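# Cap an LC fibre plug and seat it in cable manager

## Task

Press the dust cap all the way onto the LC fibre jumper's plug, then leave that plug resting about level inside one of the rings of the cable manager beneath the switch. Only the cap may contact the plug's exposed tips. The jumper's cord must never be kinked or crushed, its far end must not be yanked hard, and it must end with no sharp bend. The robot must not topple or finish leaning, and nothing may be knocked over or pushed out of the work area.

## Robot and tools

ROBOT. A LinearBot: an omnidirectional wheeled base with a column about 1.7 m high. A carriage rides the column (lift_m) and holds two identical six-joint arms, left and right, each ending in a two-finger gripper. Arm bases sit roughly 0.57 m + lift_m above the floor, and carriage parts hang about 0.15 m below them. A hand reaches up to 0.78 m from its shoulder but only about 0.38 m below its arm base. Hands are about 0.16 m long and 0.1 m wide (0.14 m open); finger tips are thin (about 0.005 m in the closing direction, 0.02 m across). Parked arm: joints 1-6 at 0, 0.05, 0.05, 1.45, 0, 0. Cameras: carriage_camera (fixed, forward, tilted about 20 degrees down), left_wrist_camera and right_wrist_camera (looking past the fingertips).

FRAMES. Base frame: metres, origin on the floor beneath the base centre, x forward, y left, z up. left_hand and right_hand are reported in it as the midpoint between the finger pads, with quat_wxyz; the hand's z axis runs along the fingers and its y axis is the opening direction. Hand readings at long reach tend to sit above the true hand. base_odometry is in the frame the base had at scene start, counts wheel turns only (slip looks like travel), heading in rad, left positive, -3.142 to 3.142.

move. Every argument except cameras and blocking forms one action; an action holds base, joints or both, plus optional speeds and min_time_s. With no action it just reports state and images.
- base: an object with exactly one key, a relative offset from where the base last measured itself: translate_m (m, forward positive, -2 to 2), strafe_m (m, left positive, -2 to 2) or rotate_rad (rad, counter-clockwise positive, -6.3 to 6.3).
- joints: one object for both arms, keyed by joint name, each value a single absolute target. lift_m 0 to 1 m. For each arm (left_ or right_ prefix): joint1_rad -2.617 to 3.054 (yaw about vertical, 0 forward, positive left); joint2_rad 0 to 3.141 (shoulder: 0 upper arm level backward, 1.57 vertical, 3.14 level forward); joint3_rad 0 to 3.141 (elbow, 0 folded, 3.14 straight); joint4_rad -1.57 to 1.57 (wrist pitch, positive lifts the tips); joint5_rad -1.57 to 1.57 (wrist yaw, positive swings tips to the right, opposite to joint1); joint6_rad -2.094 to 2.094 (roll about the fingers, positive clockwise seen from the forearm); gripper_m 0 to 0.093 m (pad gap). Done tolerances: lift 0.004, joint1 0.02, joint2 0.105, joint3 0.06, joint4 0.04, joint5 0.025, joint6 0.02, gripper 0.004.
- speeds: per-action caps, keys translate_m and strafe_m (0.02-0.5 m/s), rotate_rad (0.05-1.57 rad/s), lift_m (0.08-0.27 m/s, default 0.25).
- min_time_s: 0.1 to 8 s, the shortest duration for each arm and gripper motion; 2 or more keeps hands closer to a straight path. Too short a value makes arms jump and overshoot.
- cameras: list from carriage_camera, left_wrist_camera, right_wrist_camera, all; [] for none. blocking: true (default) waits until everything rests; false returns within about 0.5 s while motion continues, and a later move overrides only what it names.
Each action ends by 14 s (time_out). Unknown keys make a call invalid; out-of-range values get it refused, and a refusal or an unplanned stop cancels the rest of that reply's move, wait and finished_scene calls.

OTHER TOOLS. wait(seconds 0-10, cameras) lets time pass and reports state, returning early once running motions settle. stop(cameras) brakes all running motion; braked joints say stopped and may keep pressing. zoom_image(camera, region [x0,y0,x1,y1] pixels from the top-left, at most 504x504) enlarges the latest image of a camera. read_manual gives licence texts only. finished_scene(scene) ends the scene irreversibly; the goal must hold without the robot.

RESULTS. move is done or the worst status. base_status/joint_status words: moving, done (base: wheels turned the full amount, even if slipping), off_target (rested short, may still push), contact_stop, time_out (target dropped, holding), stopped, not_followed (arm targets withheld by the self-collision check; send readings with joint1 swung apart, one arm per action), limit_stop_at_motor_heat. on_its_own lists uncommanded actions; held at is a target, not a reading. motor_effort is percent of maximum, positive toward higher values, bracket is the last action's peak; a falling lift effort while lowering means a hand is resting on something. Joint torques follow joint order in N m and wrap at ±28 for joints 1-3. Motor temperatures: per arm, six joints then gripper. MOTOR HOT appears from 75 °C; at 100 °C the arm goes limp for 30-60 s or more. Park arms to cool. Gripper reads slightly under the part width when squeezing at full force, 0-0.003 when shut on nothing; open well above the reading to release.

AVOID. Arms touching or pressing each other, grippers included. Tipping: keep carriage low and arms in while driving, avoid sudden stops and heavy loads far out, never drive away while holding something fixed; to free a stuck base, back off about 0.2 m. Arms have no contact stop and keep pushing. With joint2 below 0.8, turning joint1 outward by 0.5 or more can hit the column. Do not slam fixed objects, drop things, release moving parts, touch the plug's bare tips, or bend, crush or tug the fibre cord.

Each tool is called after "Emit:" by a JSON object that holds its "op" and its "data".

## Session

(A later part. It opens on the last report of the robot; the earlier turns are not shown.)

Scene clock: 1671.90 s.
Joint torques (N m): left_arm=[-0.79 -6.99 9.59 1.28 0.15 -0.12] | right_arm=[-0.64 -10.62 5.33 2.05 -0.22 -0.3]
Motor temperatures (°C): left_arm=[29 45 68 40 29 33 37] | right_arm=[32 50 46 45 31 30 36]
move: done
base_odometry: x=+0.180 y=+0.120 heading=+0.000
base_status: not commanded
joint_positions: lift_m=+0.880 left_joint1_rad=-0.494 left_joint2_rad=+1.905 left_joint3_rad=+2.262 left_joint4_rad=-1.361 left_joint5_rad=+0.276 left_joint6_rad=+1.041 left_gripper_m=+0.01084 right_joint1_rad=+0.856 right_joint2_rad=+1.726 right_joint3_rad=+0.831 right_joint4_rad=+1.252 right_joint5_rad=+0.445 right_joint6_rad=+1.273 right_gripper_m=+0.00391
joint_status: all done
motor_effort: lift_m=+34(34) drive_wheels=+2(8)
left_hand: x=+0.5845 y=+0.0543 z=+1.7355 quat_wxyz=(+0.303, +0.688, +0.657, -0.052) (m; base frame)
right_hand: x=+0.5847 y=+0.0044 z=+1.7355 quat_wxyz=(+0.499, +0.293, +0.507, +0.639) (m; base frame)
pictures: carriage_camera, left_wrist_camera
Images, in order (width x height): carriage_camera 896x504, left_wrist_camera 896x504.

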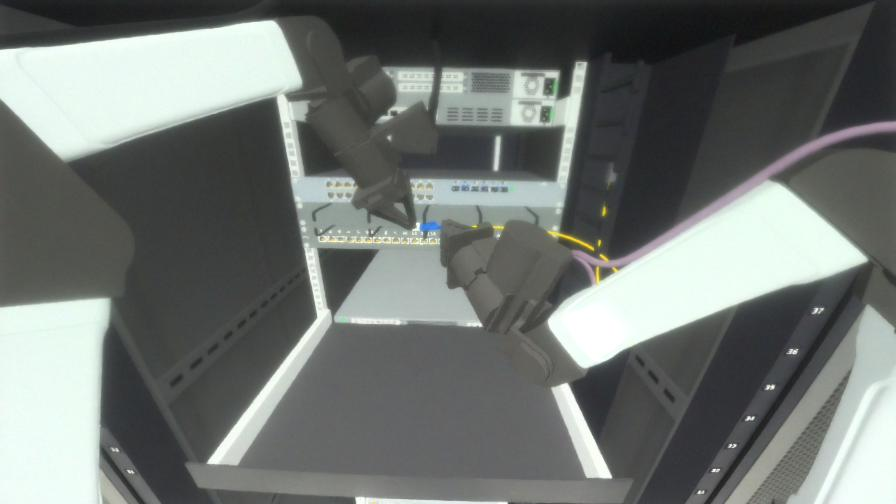

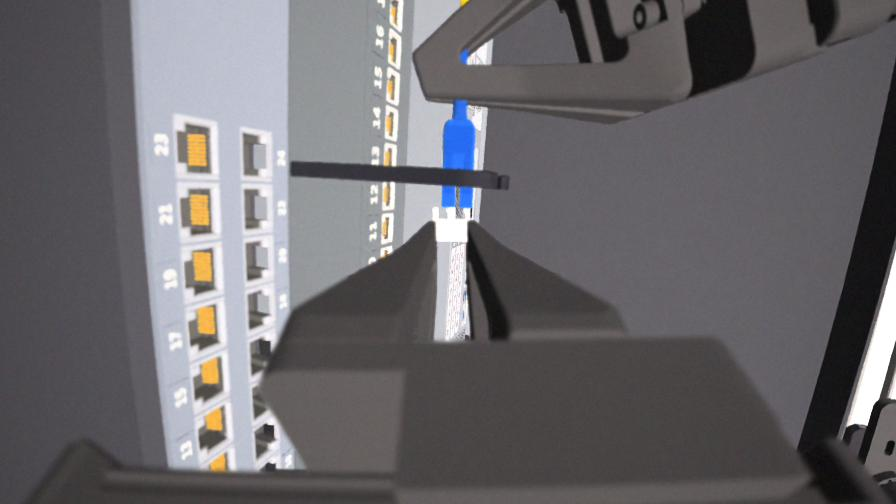

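Emit:
{"op": "move", "data": {"joints": {"left_joint1_rad": -0.483, "left_joint2_rad": 1.872, "left_joint3_rad": 2.221, "left_joint4_rad": -1.337, "left_joint5_rad": 0.278, "left_joint6_rad": 1.055}, "min_time_s": 2, "cameras": ["carriage_camera", "left_wrist_camera"]}}

Emit:
{"op": "zoom_image", "data": {"camera": "carriage_camera", "region": [390, 200, 460, 250]}}

Emit:
{"op": "zoom_image", "data": {"camera": "left_wrist_camera", "region": [400, 150, 500, 260]}}

Scene clock: 1689.87 s.
Joint torques (N m): left_arm=[0.65 -11.06 5.41 1.48 0.25 0.11] | right_arm=[-0.58 -10.62 5.33 2.06 -0.21 -0.3]
Motor temperatures (°C): left_arm=[29 47 67 39 29 33 37] | right_arm=[32 50 46 45 31 30 36]
move: done
base_odometry: x=+0.180 y=+0.120 heading=+0.000
base_status: not commanded
joint_positions: lift_m=+0.880 left_joint1_rad=-0.490 left_joint2_rad=+1.905 left_joint3_rad=+2.236 left_joint4_rad=-1.352 left_joint5_rad=+0.276 left_joint6_rad=+1.044 left_gripper_m=+0.01084 right_joint1_rad=+0.855 right_joint2_rad=+1.726 right_joint3_rad=+0.831 right_joint4_rad=+1.251 right_joint5_rad=+0.445 right_joint6_rad=+1.273 right_gripper_m=+0.00391
joint_status: all done
motor_effort: lift_m=+34(34) drive_wheels=+3(6)
left_hand: x=+0.5854 y=+0.0555 z=+1.7277 quat_wxyz=(+0.295, +0.689, +0.660, -0.054) (m; base frame)
right_hand: x=+0.5850 y=+0.0041 z=+1.7354 quat_wxyz=(+0.499, +0.293, +0.507, +0.639) (m; base frame)
pictures: carriage_camera, left_wrist_camera
Images, in order (width x height): carriage_camera 896x504, left_wrist_camera 896x504.

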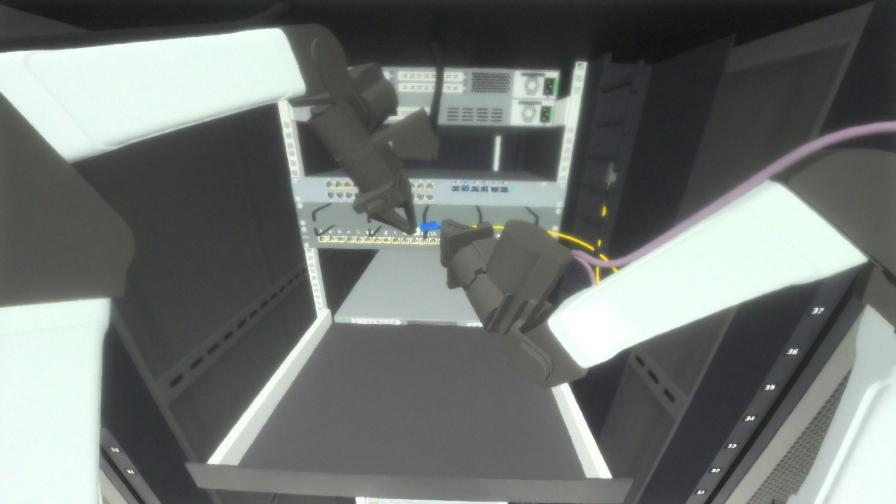

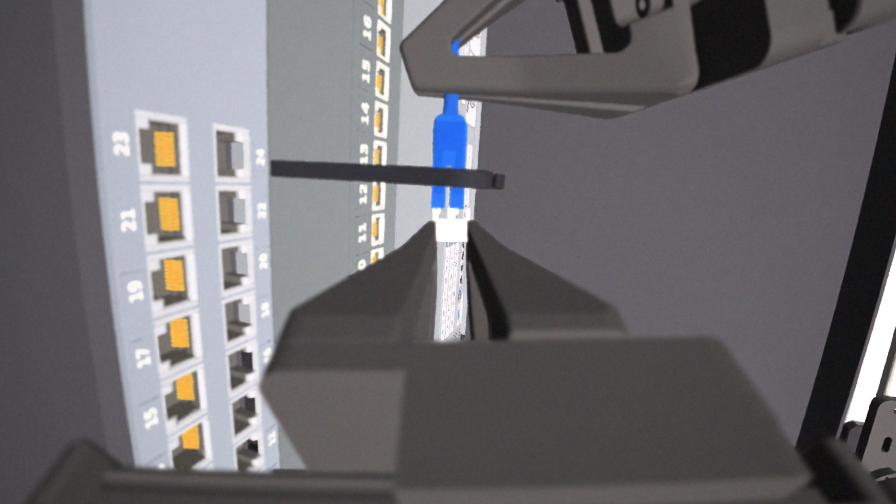

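Scaled by 7.200 from the camera's 896x504 image, which has a finer 1280x720 frame.

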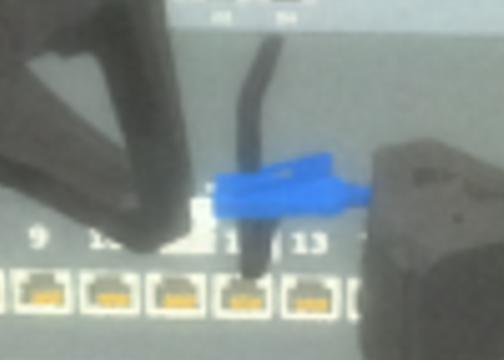

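Scaled by 4.582 from the camera's 896x504 image, which has a finer 1280x720 frame.

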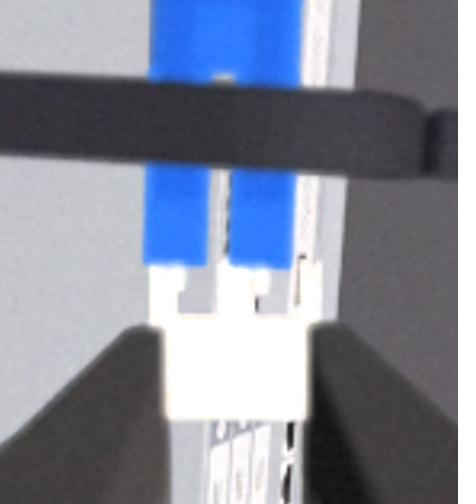

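Emit:
{"op": "move", "data": {"joints": {"left_joint1_rad": -0.459, "left_joint2_rad": 1.84, "left_joint3_rad": 2.19, "left_joint4_rad": -1.355, "left_joint5_rad": 0.318, "left_joint6_rad": 1.08}, "min_time_s": 2, "cameras": ["carriage_camera", "left_wrist_camera"]}}

Emit:
{"op": "zoom_image", "data": {"camera": "carriage_camera", "region": [390, 200, 460, 250]}}

Emit:
{"op": "zoom_image", "data": {"camera": "left_wrist_camera", "region": [400, 150, 500, 260]}}

Scene clock: 1714.93 s.
Joint torques (N m): left_arm=[0.7 -11.32 5.39 1.27 0.37 0.11] | right_arm=[-0.58 -10.62 5.33 2.06 -0.21 -0.3]
Motor temperatures (°C): left_arm=[29 53 62 40 29 33 37] | right_arm=[32 50 46 45 31 30 36]
move: done
base_odometry: x=+0.180 y=+0.120 heading=+0.000
base_status: not commanded
joint_positions: lift_m=+0.880 left_joint1_rad=-0.467 left_joint2_rad=+1.879 left_joint3_rad=+2.206 left_joint4_rad=-1.351 left_joint5_rad=+0.304 left_joint6_rad=+1.068 left_gripper_m=+0.01084 right_joint1_rad=+0.855 right_joint2_rad=+1.726 right_joint3_rad=+0.831 right_joint4_rad=+1.251 right_joint5_rad=+0.445 right_joint6_rad=+1.273 right_gripper_m=+0.00391
joint_status: all done
motor_effort: lift_m=+34(34) drive_wheels=+2(6)
left_hand: x=+0.5825 y=+0.0636 z=+1.7297 quat_wxyz=(+0.298, +0.690, +0.657, -0.060) (m; base frame)
right_hand: x=+0.5850 y=+0.0041 z=+1.7354 quat_wxyz=(+0.499, +0.293, +0.507, +0.639) (m; base frame)
pictures: carriage_camera, left_wrist_camera
Images, in order (width x height): carriage_camera 896x504, left_wrist_camera 896x504.

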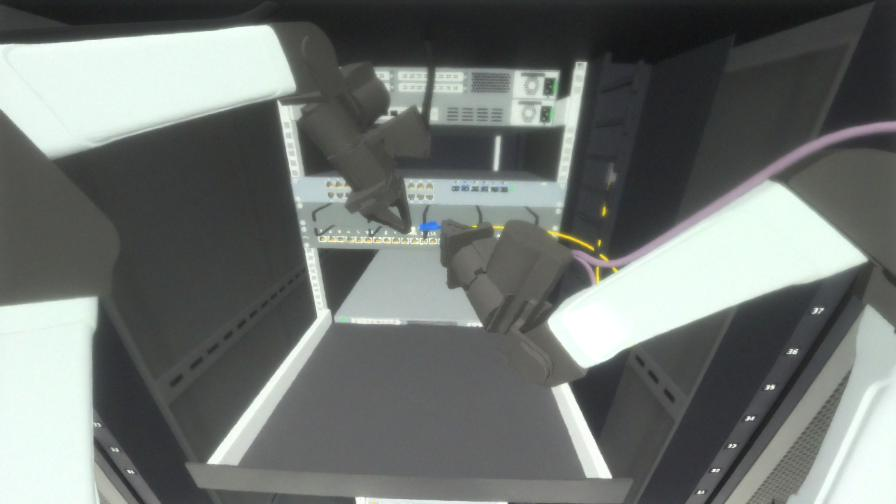

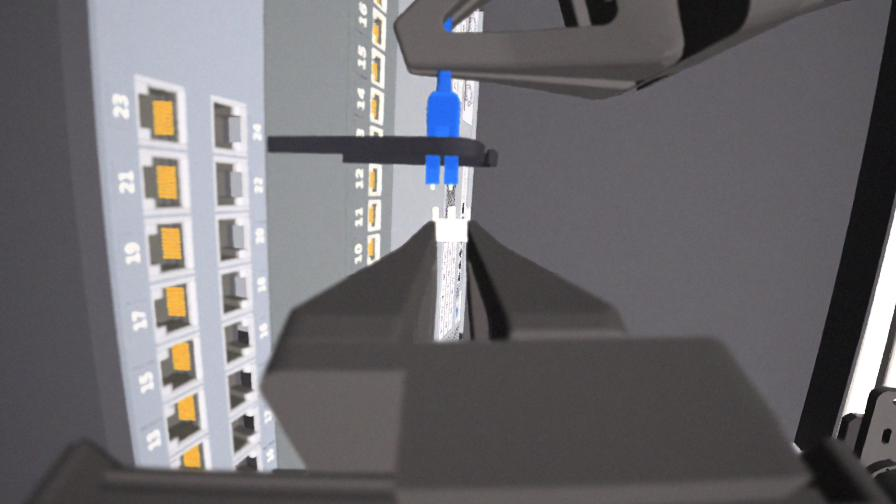

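Scaled by 7.200 from the camera's 896x504 image, which has a finer 1280x720 frame.

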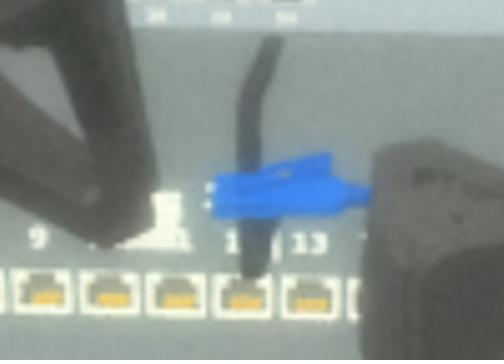

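Scaled by 4.582 from the camera's 896x504 image, which has a finer 1280x720 frame.

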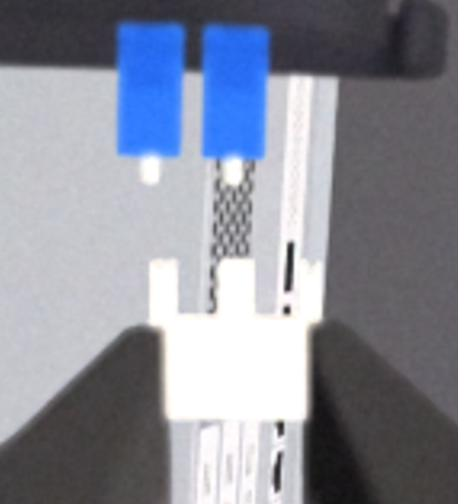

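Emit:
{"op": "move", "data": {"joints": {"left_joint1_rad": -0.456, "left_joint2_rad": 1.915, "left_joint3_rad": 2.295, "left_joint4_rad": -1.394, "left_joint5_rad": 0.32, "left_joint6_rad": 1.08}, "min_time_s": 2, "cameras": ["carriage_camera", "left_wrist_camera"]}}

Emit:
{"op": "zoom_image", "data": {"camera": "carriage_camera", "region": [390, 200, 460, 250]}}

Emit:
{"op": "zoom_image", "data": {"camera": "left_wrist_camera", "region": [400, 150, 500, 260]}}

Scene clock: 1735.97 s.
Joint torques (N m): left_arm=[0.66 -7.01 9.58 1.2 0.37 0.09] | right_arm=[-0.59 -10.61 5.33 2.07 -0.22 -0.3]
Motor temperatures (°C): left_arm=[29 53 60 39 29 33 37] | right_arm=[32 50 46 45 31 30 36]
move: done
base_odometry: x=+0.180 y=+0.120 heading=+0.000
base_status: not commanded
joint_positions: lift_m=+0.880 left_joint1_rad=-0.464 left_joint2_rad=+1.900 left_joint3_rad=+2.262 left_joint4_rad=-1.385 left_joint5_rad=+0.306 left_joint6_rad=+1.069 left_gripper_m=+0.01084 right_joint1_rad=+0.855 right_joint2_rad=+1.726 right_joint3_rad=+0.831 right_joint4_rad=+1.251 right_joint5_rad=+0.445 right_joint6_rad=+1.273 right_gripper_m=+0.00391
joint_status: all done
motor_effort: lift_m=+34(34) drive_wheels=+1(7)
left_hand: x=+0.5837 y=+0.0640 z=+1.7355 quat_wxyz=(+0.299, +0.689, +0.657, -0.061) (m; base frame)
right_hand: x=+0.5850 y=+0.0041 z=+1.7354 quat_wxyz=(+0.499, +0.293, +0.507, +0.639) (m; base frame)
pictures: carriage_camera, left_wrist_camera
Images, in order (width x height): carriage_camera 896x504, left_wrist_camera 896x504.

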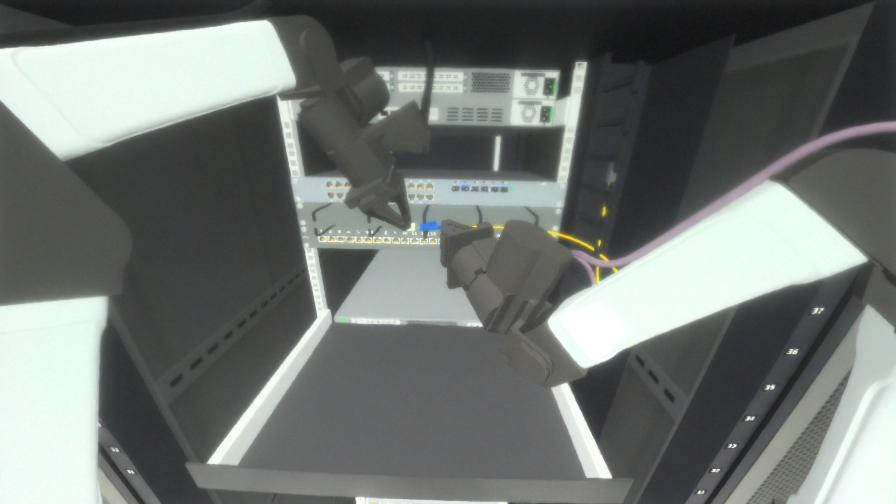

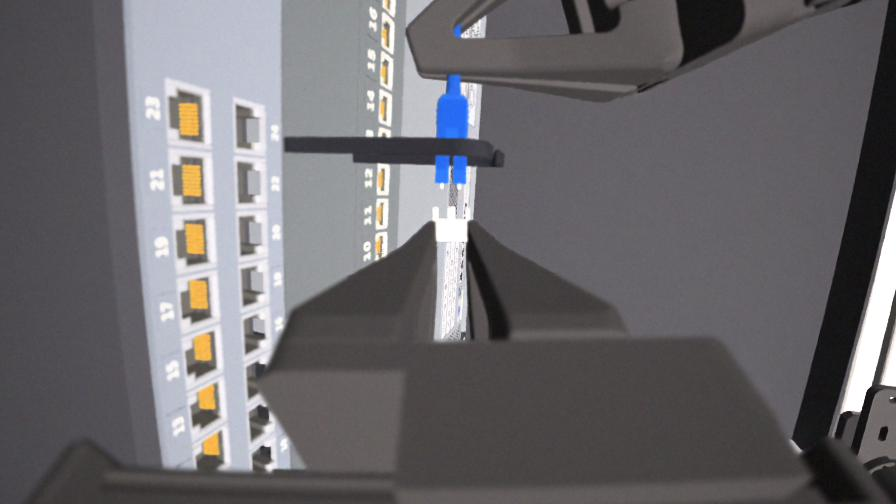

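Scaled by 7.200 from the camera's 896x504 image, which has a finer 1280x720 frame.

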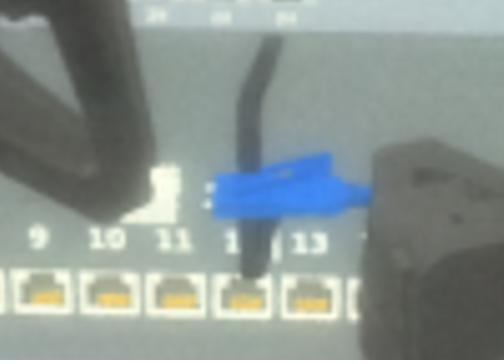

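Scaled by 4.582 from the camera's 896x504 image, which has a finer 1280x720 frame.

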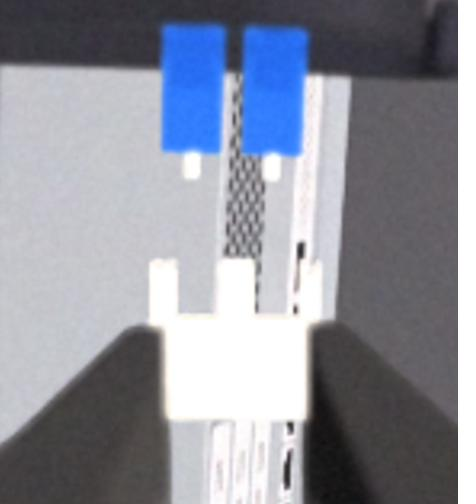

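Emit:
{"op": "move", "data": {"joints": {"left_joint1_rad": -0.487, "left_joint2_rad": 1.931, "left_joint3_rad": 2.3185, "left_joint4_rad": -1.396, "left_joint5_rad": 0.286, "left_joint6_rad": 1.048}, "min_time_s": 2, "cameras": ["carriage_camera", "left_wrist_camera"]}}

Emit:
{"op": "zoom_image", "data": {"camera": "carriage_camera", "region": [390, 200, 460, 250]}}

Emit:
{"op": "zoom_image", "data": {"camera": "left_wrist_camera", "region": [400, 150, 500, 260]}}

Scene clock: 1761.13 s.
Joint torques (N m): left_arm=[-0.61 -7.09 9.57 1.22 0.11 -0.11] | right_arm=[-0.61 -10.62 5.33 2.06 -0.21 -0.3]
Motor temperatures (°C): left_arm=[29 51 63 38 29 33 37] | right_arm=[32 51 45 45 31 30 36]
move: done
base_odometry: x=+0.180 y=+0.120 heading=+0.000
base_status: not commanded
joint_positions: lift_m=+0.880 left_joint1_rad=-0.479 left_joint2_rad=+1.916 left_joint3_rad=+2.285 left_joint4_rad=-1.388 left_joint5_rad=+0.299 left_joint6_rad=+1.060 left_gripper_m=+0.01084 right_joint1_rad=+0.855 right_joint2_rad=+1.726 right_joint3_rad=+0.831 right_joint4_rad=+1.251 right_joint5_rad=+0.445 right_joint6_rad=+1.273 right_gripper_m=+0.00391
joint_status: all done
motor_effort: lift_m=+34(34) drive_wheels=+5(7)
left_hand: x=+0.5841 y=+0.0576 z=+1.7358 quat_wxyz=(+0.299, +0.691, +0.655, -0.060) (m; base frame)
right_hand: x=+0.5850 y=+0.0041 z=+1.7354 quat_wxyz=(+0.499, +0.293, +0.507, +0.639) (m; base frame)
pictures: carriage_camera, left_wrist_camera
Images, in order (width x height): carriage_camera 896x504, left_wrist_camera 896x504.

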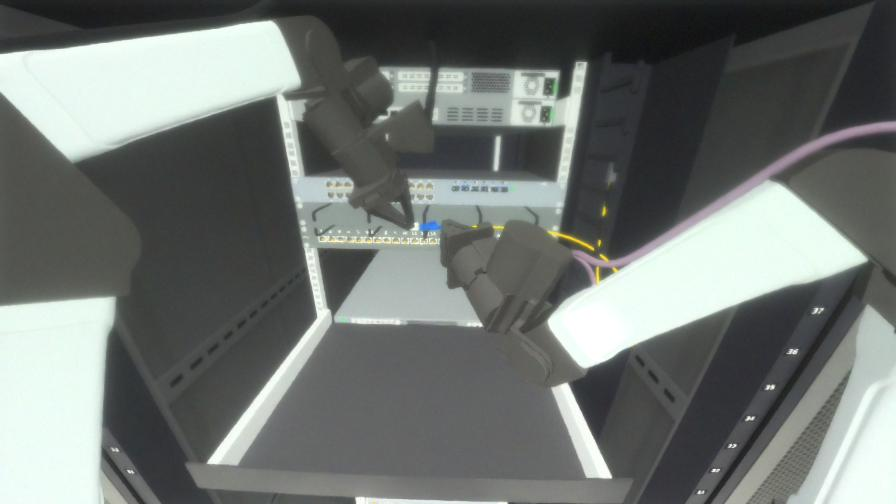

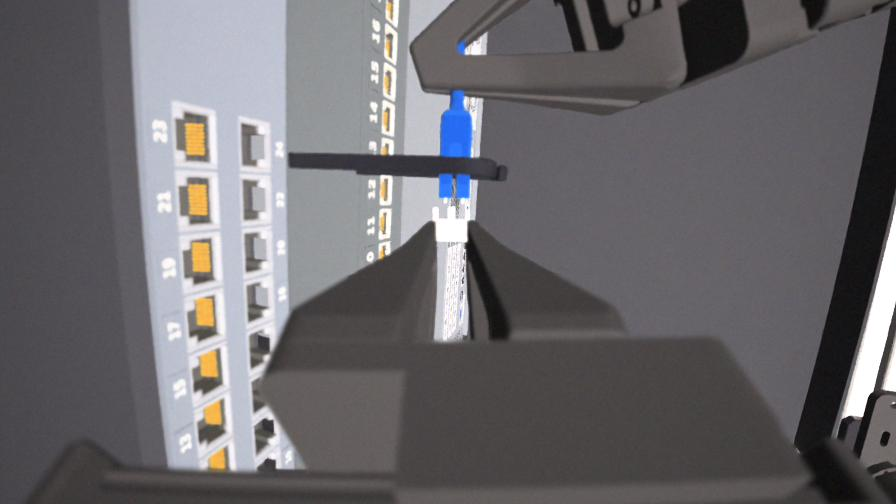

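Scaled by 7.200 from the camera's 896x504 image, which has a finer 1280x720 frame.

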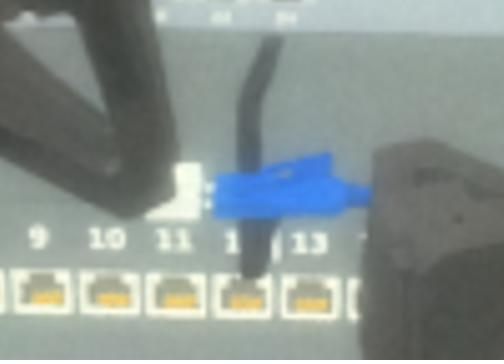

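Scaled by 4.582 from the camera's 896x504 image, which has a finer 1280x720 frame.

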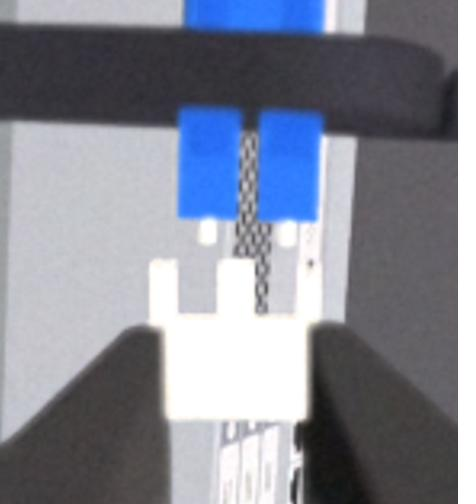

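Emit:
{"op": "move", "data": {"joints": {"left_joint1_rad": -0.499, "left_joint2_rad": 1.937, "left_joint3_rad": 2.3235, "left_joint4_rad": -1.368, "left_joint5_rad": 0.2795, "left_joint6_rad": 1.042}, "min_time_s": 2, "cameras": ["carriage_camera", "left_wrist_camera"]}}

Emit:
{"op": "zoom_image", "data": {"camera": "carriage_camera", "region": [390, 200, 460, 250]}}

Emit:
{"op": "zoom_image", "data": {"camera": "left_wrist_camera", "region": [400, 150, 500, 260]}}

Scene clock: 1772.00 s.
Joint torques (N m): left_arm=[-0.65 -7.2 9.62 1.5 0.12 -0.11] | right_arm=[-0.59 -10.61 5.34 2.06 -0.22 -0.3]
Motor temperatures (°C): left_arm=[29 50 64 38 29 33 37] | right_arm=[32 51 45 44 31 30 36]
move: done
base_odometry: x=+0.180 y=+0.120 heading=+0.000
base_status: not commanded
joint_positions: lift_m=+0.880 left_joint1_rad=-0.490 left_joint2_rad=+1.922 left_joint3_rad=+2.289 left_joint4_rad=-1.384 left_joint5_rad=+0.293 left_joint6_rad=+1.053 left_gripper_m=+0.01084 right_joint1_rad=+0.855 right_joint2_rad=+1.726 right_joint3_rad=+0.831 right_joint4_rad=+1.251 right_joint5_rad=+0.445 right_joint6_rad=+1.273 right_gripper_m=+0.00391
joint_status: all done
motor_effort: lift_m=+34(34) drive_wheels=+2(6)
left_hand: x=+0.5838 y=+0.0534 z=+1.7348 quat_wxyz=(+0.299, +0.692, +0.654, -0.060) (m; base frame)
right_hand: x=+0.5850 y=+0.0041 z=+1.7354 quat_wxyz=(+0.499, +0.293, +0.507, +0.639) (m; base frame)
pictures: carriage_camera, left_wrist_camera
Images, in order (width x height): carriage_camera 896x504, left_wrist_camera 896x504.

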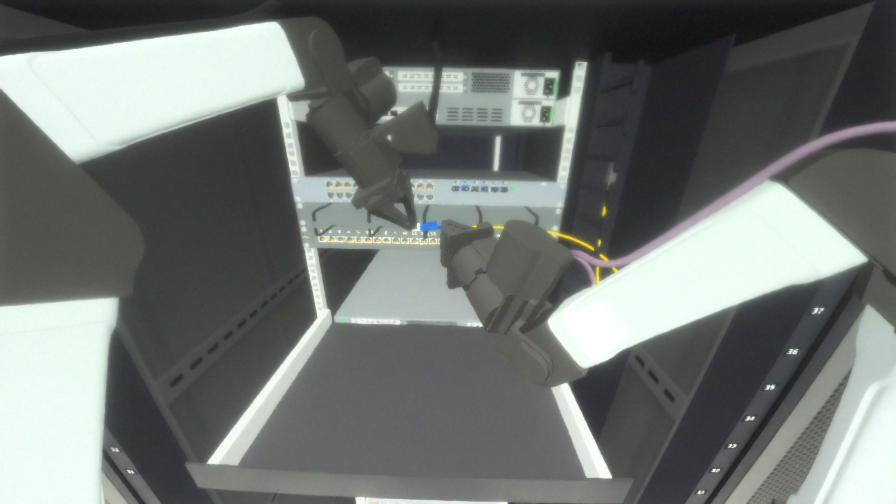

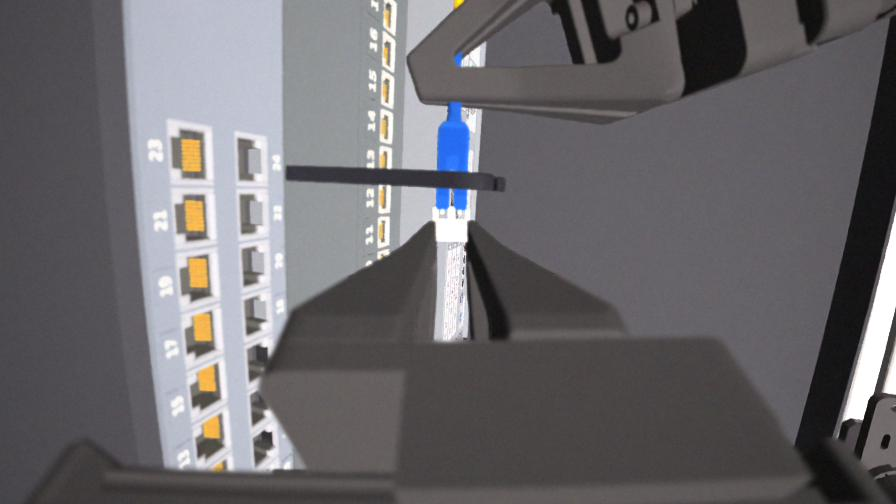

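Scaled by 7.200 from the camera's 896x504 image, which has a finer 1280x720 frame.

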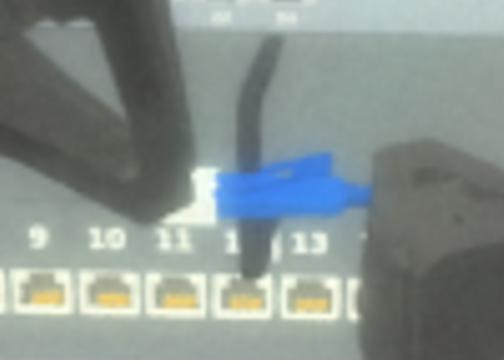

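Scaled by 4.582 from the camera's 896x504 image, which has a finer 1280x720 frame.

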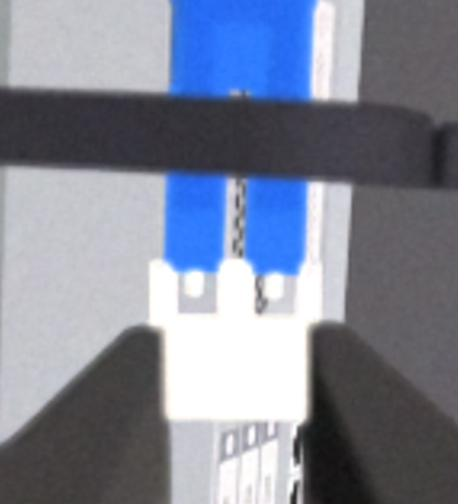

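Emit:
{"op": "move", "data": {"joints": {"left_joint1_rad": -0.506, "left_joint2_rad": 1.944, "left_joint3_rad": 2.333, "left_joint4_rad": -1.369, "left_joint5_rad": 0.2755, "left_joint6_rad": 1.037}, "min_time_s": 2, "cameras": ["carriage_camera", "left_wrist_camera"]}}

Emit:
{"op": "zoom_image", "data": {"camera": "carriage_camera", "region": [390, 200, 460, 250]}}

Emit:
{"op": "zoom_image", "data": {"camera": "left_wrist_camera", "region": [400, 150, 500, 260]}}

Scene clock: 1786.37 s.
Joint torques (N m): left_arm=[-0.79 -7.13 9.61 1.48 0.14 -0.11] | right_arm=[-0.59 -10.61 5.35 2.07 -0.22 -0.3]
Motor temperatures (°C): left_arm=[29 50 63 38 29 33 37] | right_arm=[32 51 45 44 31 30 36]
move: done
base_odometry: x=+0.180 y=+0.120 heading=+0.000
base_status: not commanded
joint_positions: lift_m=+0.880 left_joint1_rad=-0.496 left_joint2_rad=+1.928 left_joint3_rad=+2.299 left_joint4_rad=-1.383 left_joint5_rad=+0.286 left_joint6_rad=+1.049 left_gripper_m=+0.01084 right_joint1_rad=+0.855 right_joint2_rad=+1.726 right_joint3_rad=+0.831 right_joint4_rad=+1.250 right_joint5_rad=+0.445 right_joint6_rad=+1.273 right_gripper_m=+0.00391
joint_status: all done
motor_effort: lift_m=+34(34) drive_wheels=+4(8)
left_hand: x=+0.5847 y=+0.0514 z=+1.7353 quat_wxyz=(+0.300, +0.692, +0.654, -0.057) (m; base frame)
right_hand: x=+0.5850 y=+0.0042 z=+1.7353 quat_wxyz=(+0.499, +0.293, +0.507, +0.639) (m; base frame)
pictures: carriage_camera, left_wrist_camera
Images, in order (width x height): carriage_camera 896x504, left_wrist_camera 896x504.

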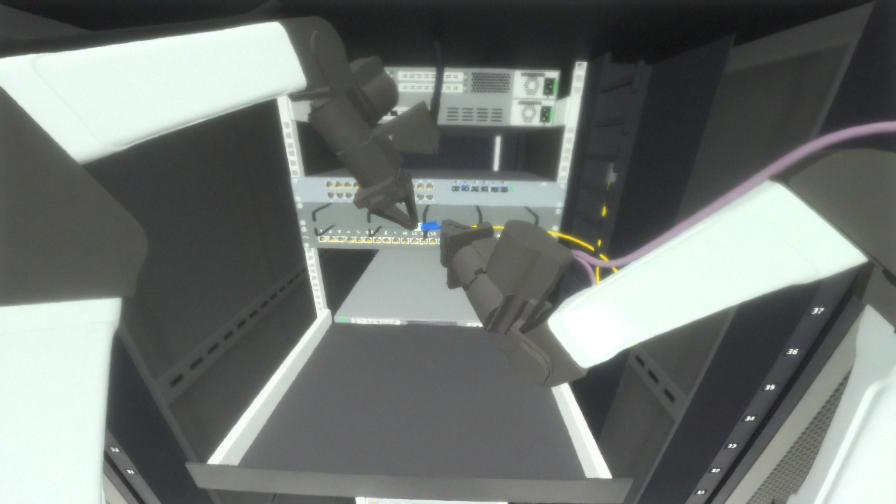

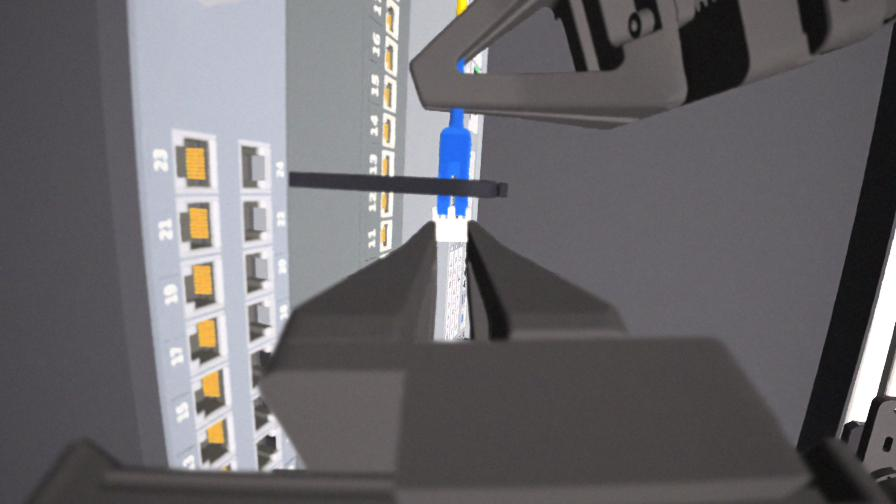

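Scaled by 7.200 from the camera's 896x504 image, which has a finer 1280x720 frame.

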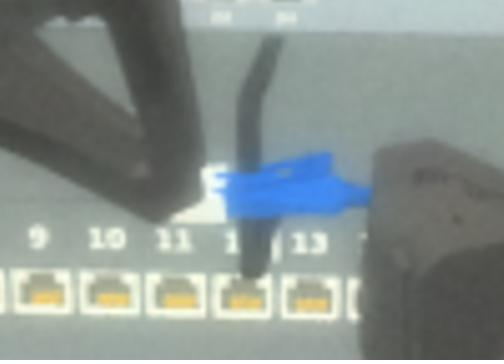

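Scaled by 4.582 from the camera's 896x504 image, which has a finer 1280x720 frame.

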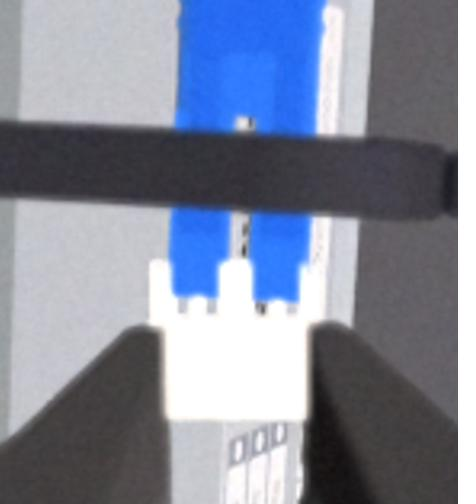

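Emit:
{"op": "move", "data": {"joints": {"left_joint1_rad": -0.516, "left_joint2_rad": 1.95, "left_joint3_rad": 2.34, "left_joint4_rad": -1.371, "left_joint5_rad": 0.27, "left_joint6_rad": 1.032}, "min_time_s": 2, "cameras": ["carriage_camera", "left_wrist_camera"]}}

Emit:
{"op": "zoom_image", "data": {"camera": "carriage_camera", "region": [390, 200, 460, 250]}}

Emit:
{"op": "zoom_image", "data": {"camera": "left_wrist_camera", "region": [400, 150, 500, 260]}}

Scene clock: 1795.63 s.
Joint torques (N m): left_arm=[-0.92 -7.1 9.58 1.47 0.2 -0.12] | right_arm=[-0.27 -10.62 5.31 2.07 -0.21 -0.3]
Motor temperatures (°C): left_arm=[29 50 63 38 29 33 37] | right_arm=[32 51 45 44 31 30 36]
move: done
base_odometry: x=+0.180 y=+0.120 heading=+0.000
base_status: not commanded
joint_positions: lift_m=+0.880 left_joint1_rad=-0.504 left_joint2_rad=+1.933 left_joint3_rad=+2.306 left_joint4_rad=-1.383 left_joint5_rad=+0.274 left_joint6_rad=+1.044 left_gripper_m=+0.01084 right_joint1_rad=+0.852 right_joint2_rad=+1.726 right_joint3_rad=+0.831 right_joint4_rad=+1.250 right_joint5_rad=+0.445 right_joint6_rad=+1.273 right_gripper_m=+0.00391
joint_status: all done
motor_effort: lift_m=+34(34) drive_wheels=+2(8)
left_hand: x=+0.5851 y=+0.0494 z=+1.7350 quat_wxyz=(+0.299, +0.692, +0.655, -0.053) (m; base frame)
right_hand: x=+0.5860 y=+0.0031 z=+1.7353 quat_wxyz=(+0.500, +0.294, +0.507, +0.638) (m; base frame)
pictures: carriage_camera, left_wrist_camera
Images, in order (width x height): carriage_camera 896x504, left_wrist_camera 896x504.

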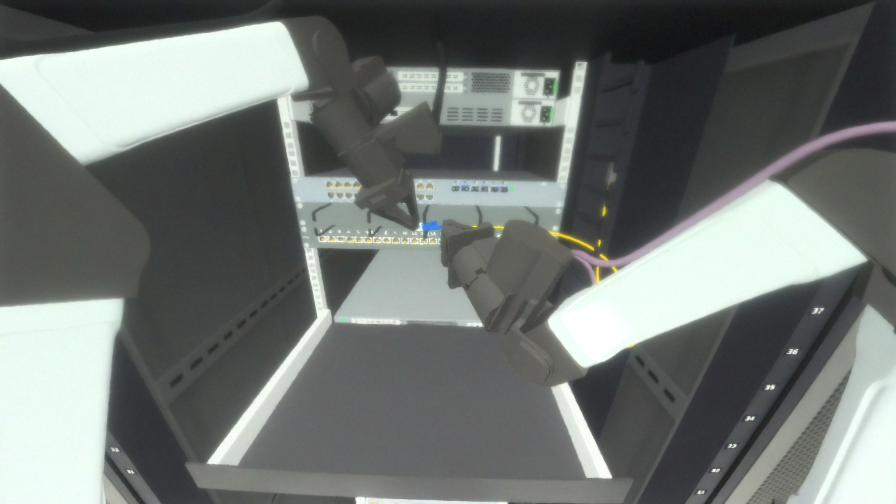

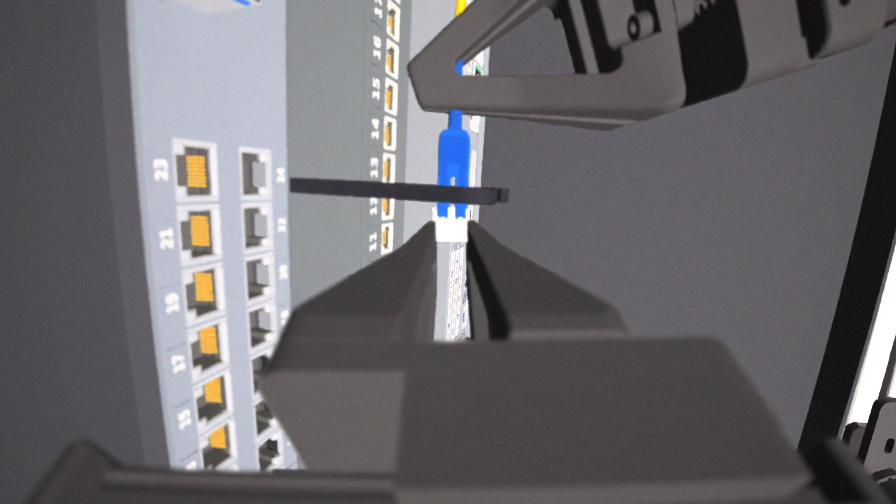

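Scaled by 7.200 from the camera's 896x504 image, which has a finer 1280x720 frame.

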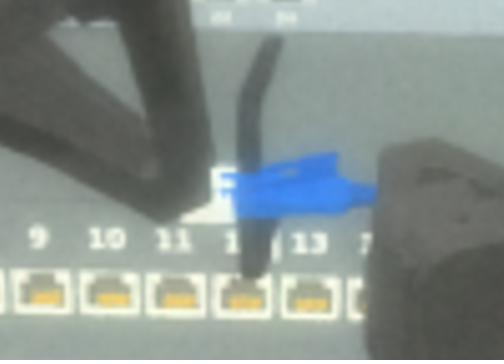

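Scaled by 4.582 from the camera's 896x504 image, which has a finer 1280x720 frame.

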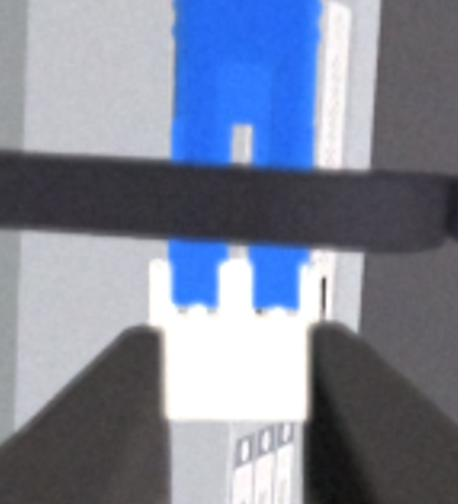

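Emit:
{"op": "move", "data": {"joints": {"left_joint1_rad": -0.526, "left_joint2_rad": 1.954, "left_joint3_rad": 2.345, "left_joint4_rad": -1.371, "left_joint5_rad": 0.264, "left_joint6_rad": 1.028, "right_joint1_rad": 0.862, "right_joint5_rad": 0.447}, "min_time_s": 2, "cameras": ["carriage_camera", "left_wrist_camera"]}}

Emit:
{"op": "zoom_image", "data": {"camera": "carriage_camera", "region": [390, 200, 460, 250]}}

Emit:
{"op": "zoom_image", "data": {"camera": "left_wrist_camera", "region": [410, 170, 490, 260]}}

Scene clock: 1807.27 s.
Joint torques (N m): left_arm=[-1.16 -7.12 9.54 1.48 0.25 -0.12] | right_arm=[0.94 -10.61 5.31 2.06 -0.19 -0.3]
Motor temperatures (°C): left_arm=[29 49 63 38 29 33 37] | right_arm=[31 51 45 44 31 30 36]
move: done
base_odometry: x=+0.180 y=+0.120 heading=+0.000
base_status: not commanded
joint_positions: lift_m=+0.880 left_joint1_rad=-0.511 left_joint2_rad=+1.937 left_joint3_rad=+2.312 left_joint4_rad=-1.383 left_joint5_rad=+0.261 left_joint6_rad=+1.040 left_gripper_m=+0.01084 right_joint1_rad=+0.852 right_joint2_rad=+1.726 right_joint3_rad=+0.831 right_joint4_rad=+1.250 right_joint5_rad=+0.453 right_joint6_rad=+1.273 right_gripper_m=+0.00391
joint_status: all done
motor_effort: lift_m=+34(34) drive_wheels=+1(7)
left_hand: x=+0.5854 y=+0.0477 z=+1.7349 quat_wxyz=(+0.298, +0.693, +0.655, -0.049) (m; base frame)
right_hand: x=+0.5865 y=+0.0018 z=+1.7351 quat_wxyz=(+0.502, +0.297, +0.506, +0.636) (m; base frame)
pictures: carriage_camera, left_wrist_camera
Images, in order (width x height): carriage_camera 896x504, left_wrist_camera 896x504.

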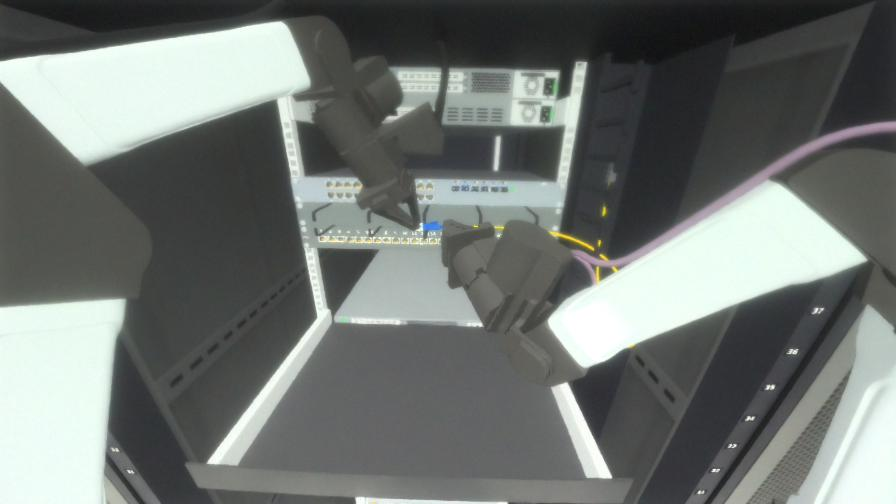

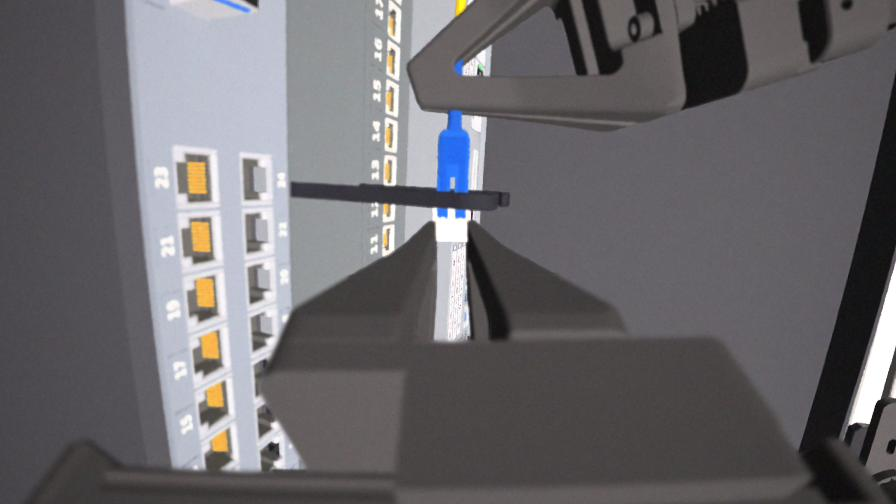

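Scaled by 7.200 from the camera's 896x504 image, which has a finer 1280x720 frame.

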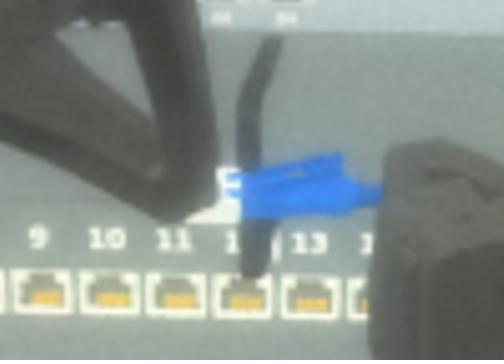

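Scaled by 5.600 from the camera's 896x504 image, which has a finer 1280x720 frame.

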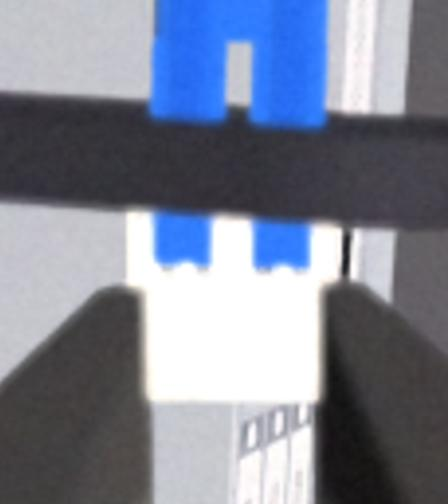

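Emit:
{"op": "move", "data": {"joints": {"left_joint1_rad": -0.545, "left_joint2_rad": 1.954, "left_joint3_rad": 2.345, "left_joint4_rad": -1.371, "left_joint5_rad": 0.26, "left_joint6_rad": 1.028, "right_joint1_rad": 0.885, "right_joint5_rad": 0.447}, "min_time_s": 2, "cameras": ["carriage_camera", "left_wrist_camera"]}}

Emit:
{"op": "zoom_image", "data": {"camera": "carriage_camera", "region": [390, 200, 460, 250]}}

Emit:
{"op": "zoom_image", "data": {"camera": "left_wrist_camera", "region": [410, 170, 490, 260]}}

Scene clock: 1816.80 s.
Joint torques (N m): left_arm=[-1.62 -7.12 9.52 1.49 0.38 -0.12] | right_arm=[1.92 -10.61 5.31 2.06 -0.47 -0.3]
Motor temperatures (°C): left_arm=[29 49 64 38 29 33 37] | right_arm=[32 51 45 44 31 30 36]
move: off_target
base_odometry: x=+0.180 y=+0.120 heading=+0.000
base_status: not commanded
joint_positions: lift_m=+0.880 left_joint1_rad=-0.524 left_joint2_rad=+1.937 left_joint3_rad=+2.312 left_joint4_rad=-1.385 left_joint5_rad=+0.242 left_joint6_rad=+1.039 left_gripper_m=+0.01084 right_joint1_rad=+0.866 right_joint2_rad=+1.726 right_joint3_rad=+0.831 right_joint4_rad=+1.250 right_joint5_rad=+0.479 right_joint6_rad=+1.272 right_gripper_m=+0.00391
joint_status: left_joint1_rad off_target (ended at -0.524, target -0.545); right_joint5_rad off_target (ended at +0.479, target +0.447); the others done
motor_effort: lift_m=+34(34) drive_wheels=+1(5)
left_hand: x=+0.5838 y=+0.0457 z=+1.7341 quat_wxyz=(+0.295, +0.696, +0.653, -0.042) (m; base frame)
right_hand: x=+0.5842 y=+0.0027 z=+1.7343 quat_wxyz=(+0.503, +0.303, +0.504, +0.634) (m; base frame)
pictures: carriage_camera, left_wrist_camera
Images, in order (width x height): carriage_camera 896x504, left_wrist_camera 896x504.

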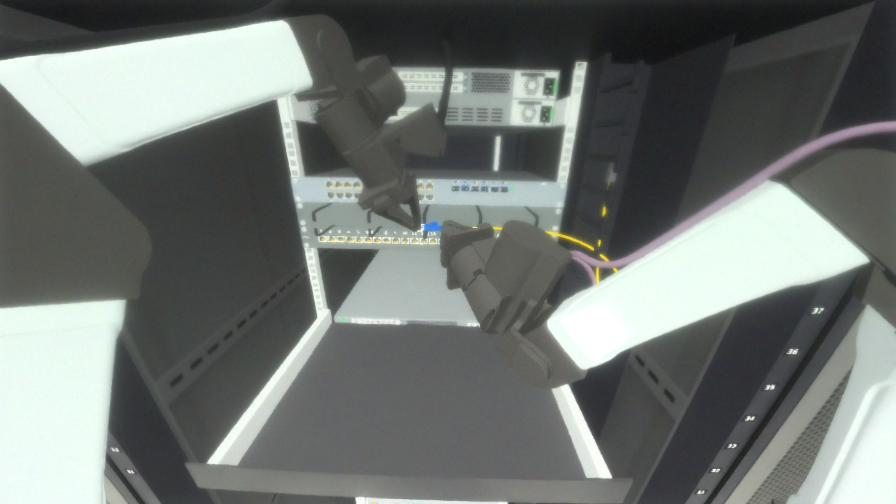

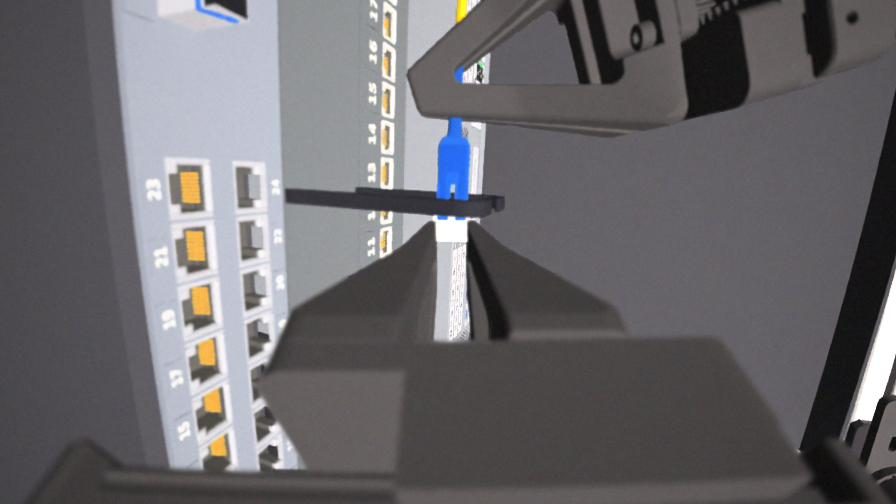

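Scaled by 7.200 from the camera's 896x504 image, which has a finer 1280x720 frame.

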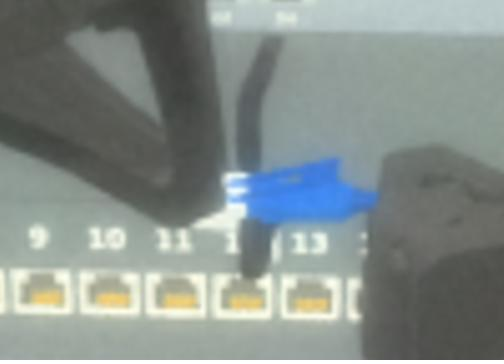

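Scaled by 5.600 from the camera's 896x504 image, which has a finer 1280x720 frame.

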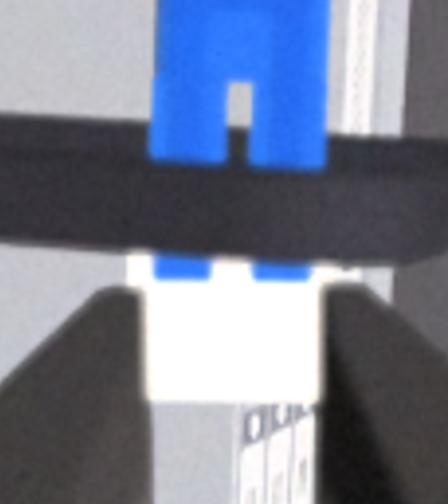

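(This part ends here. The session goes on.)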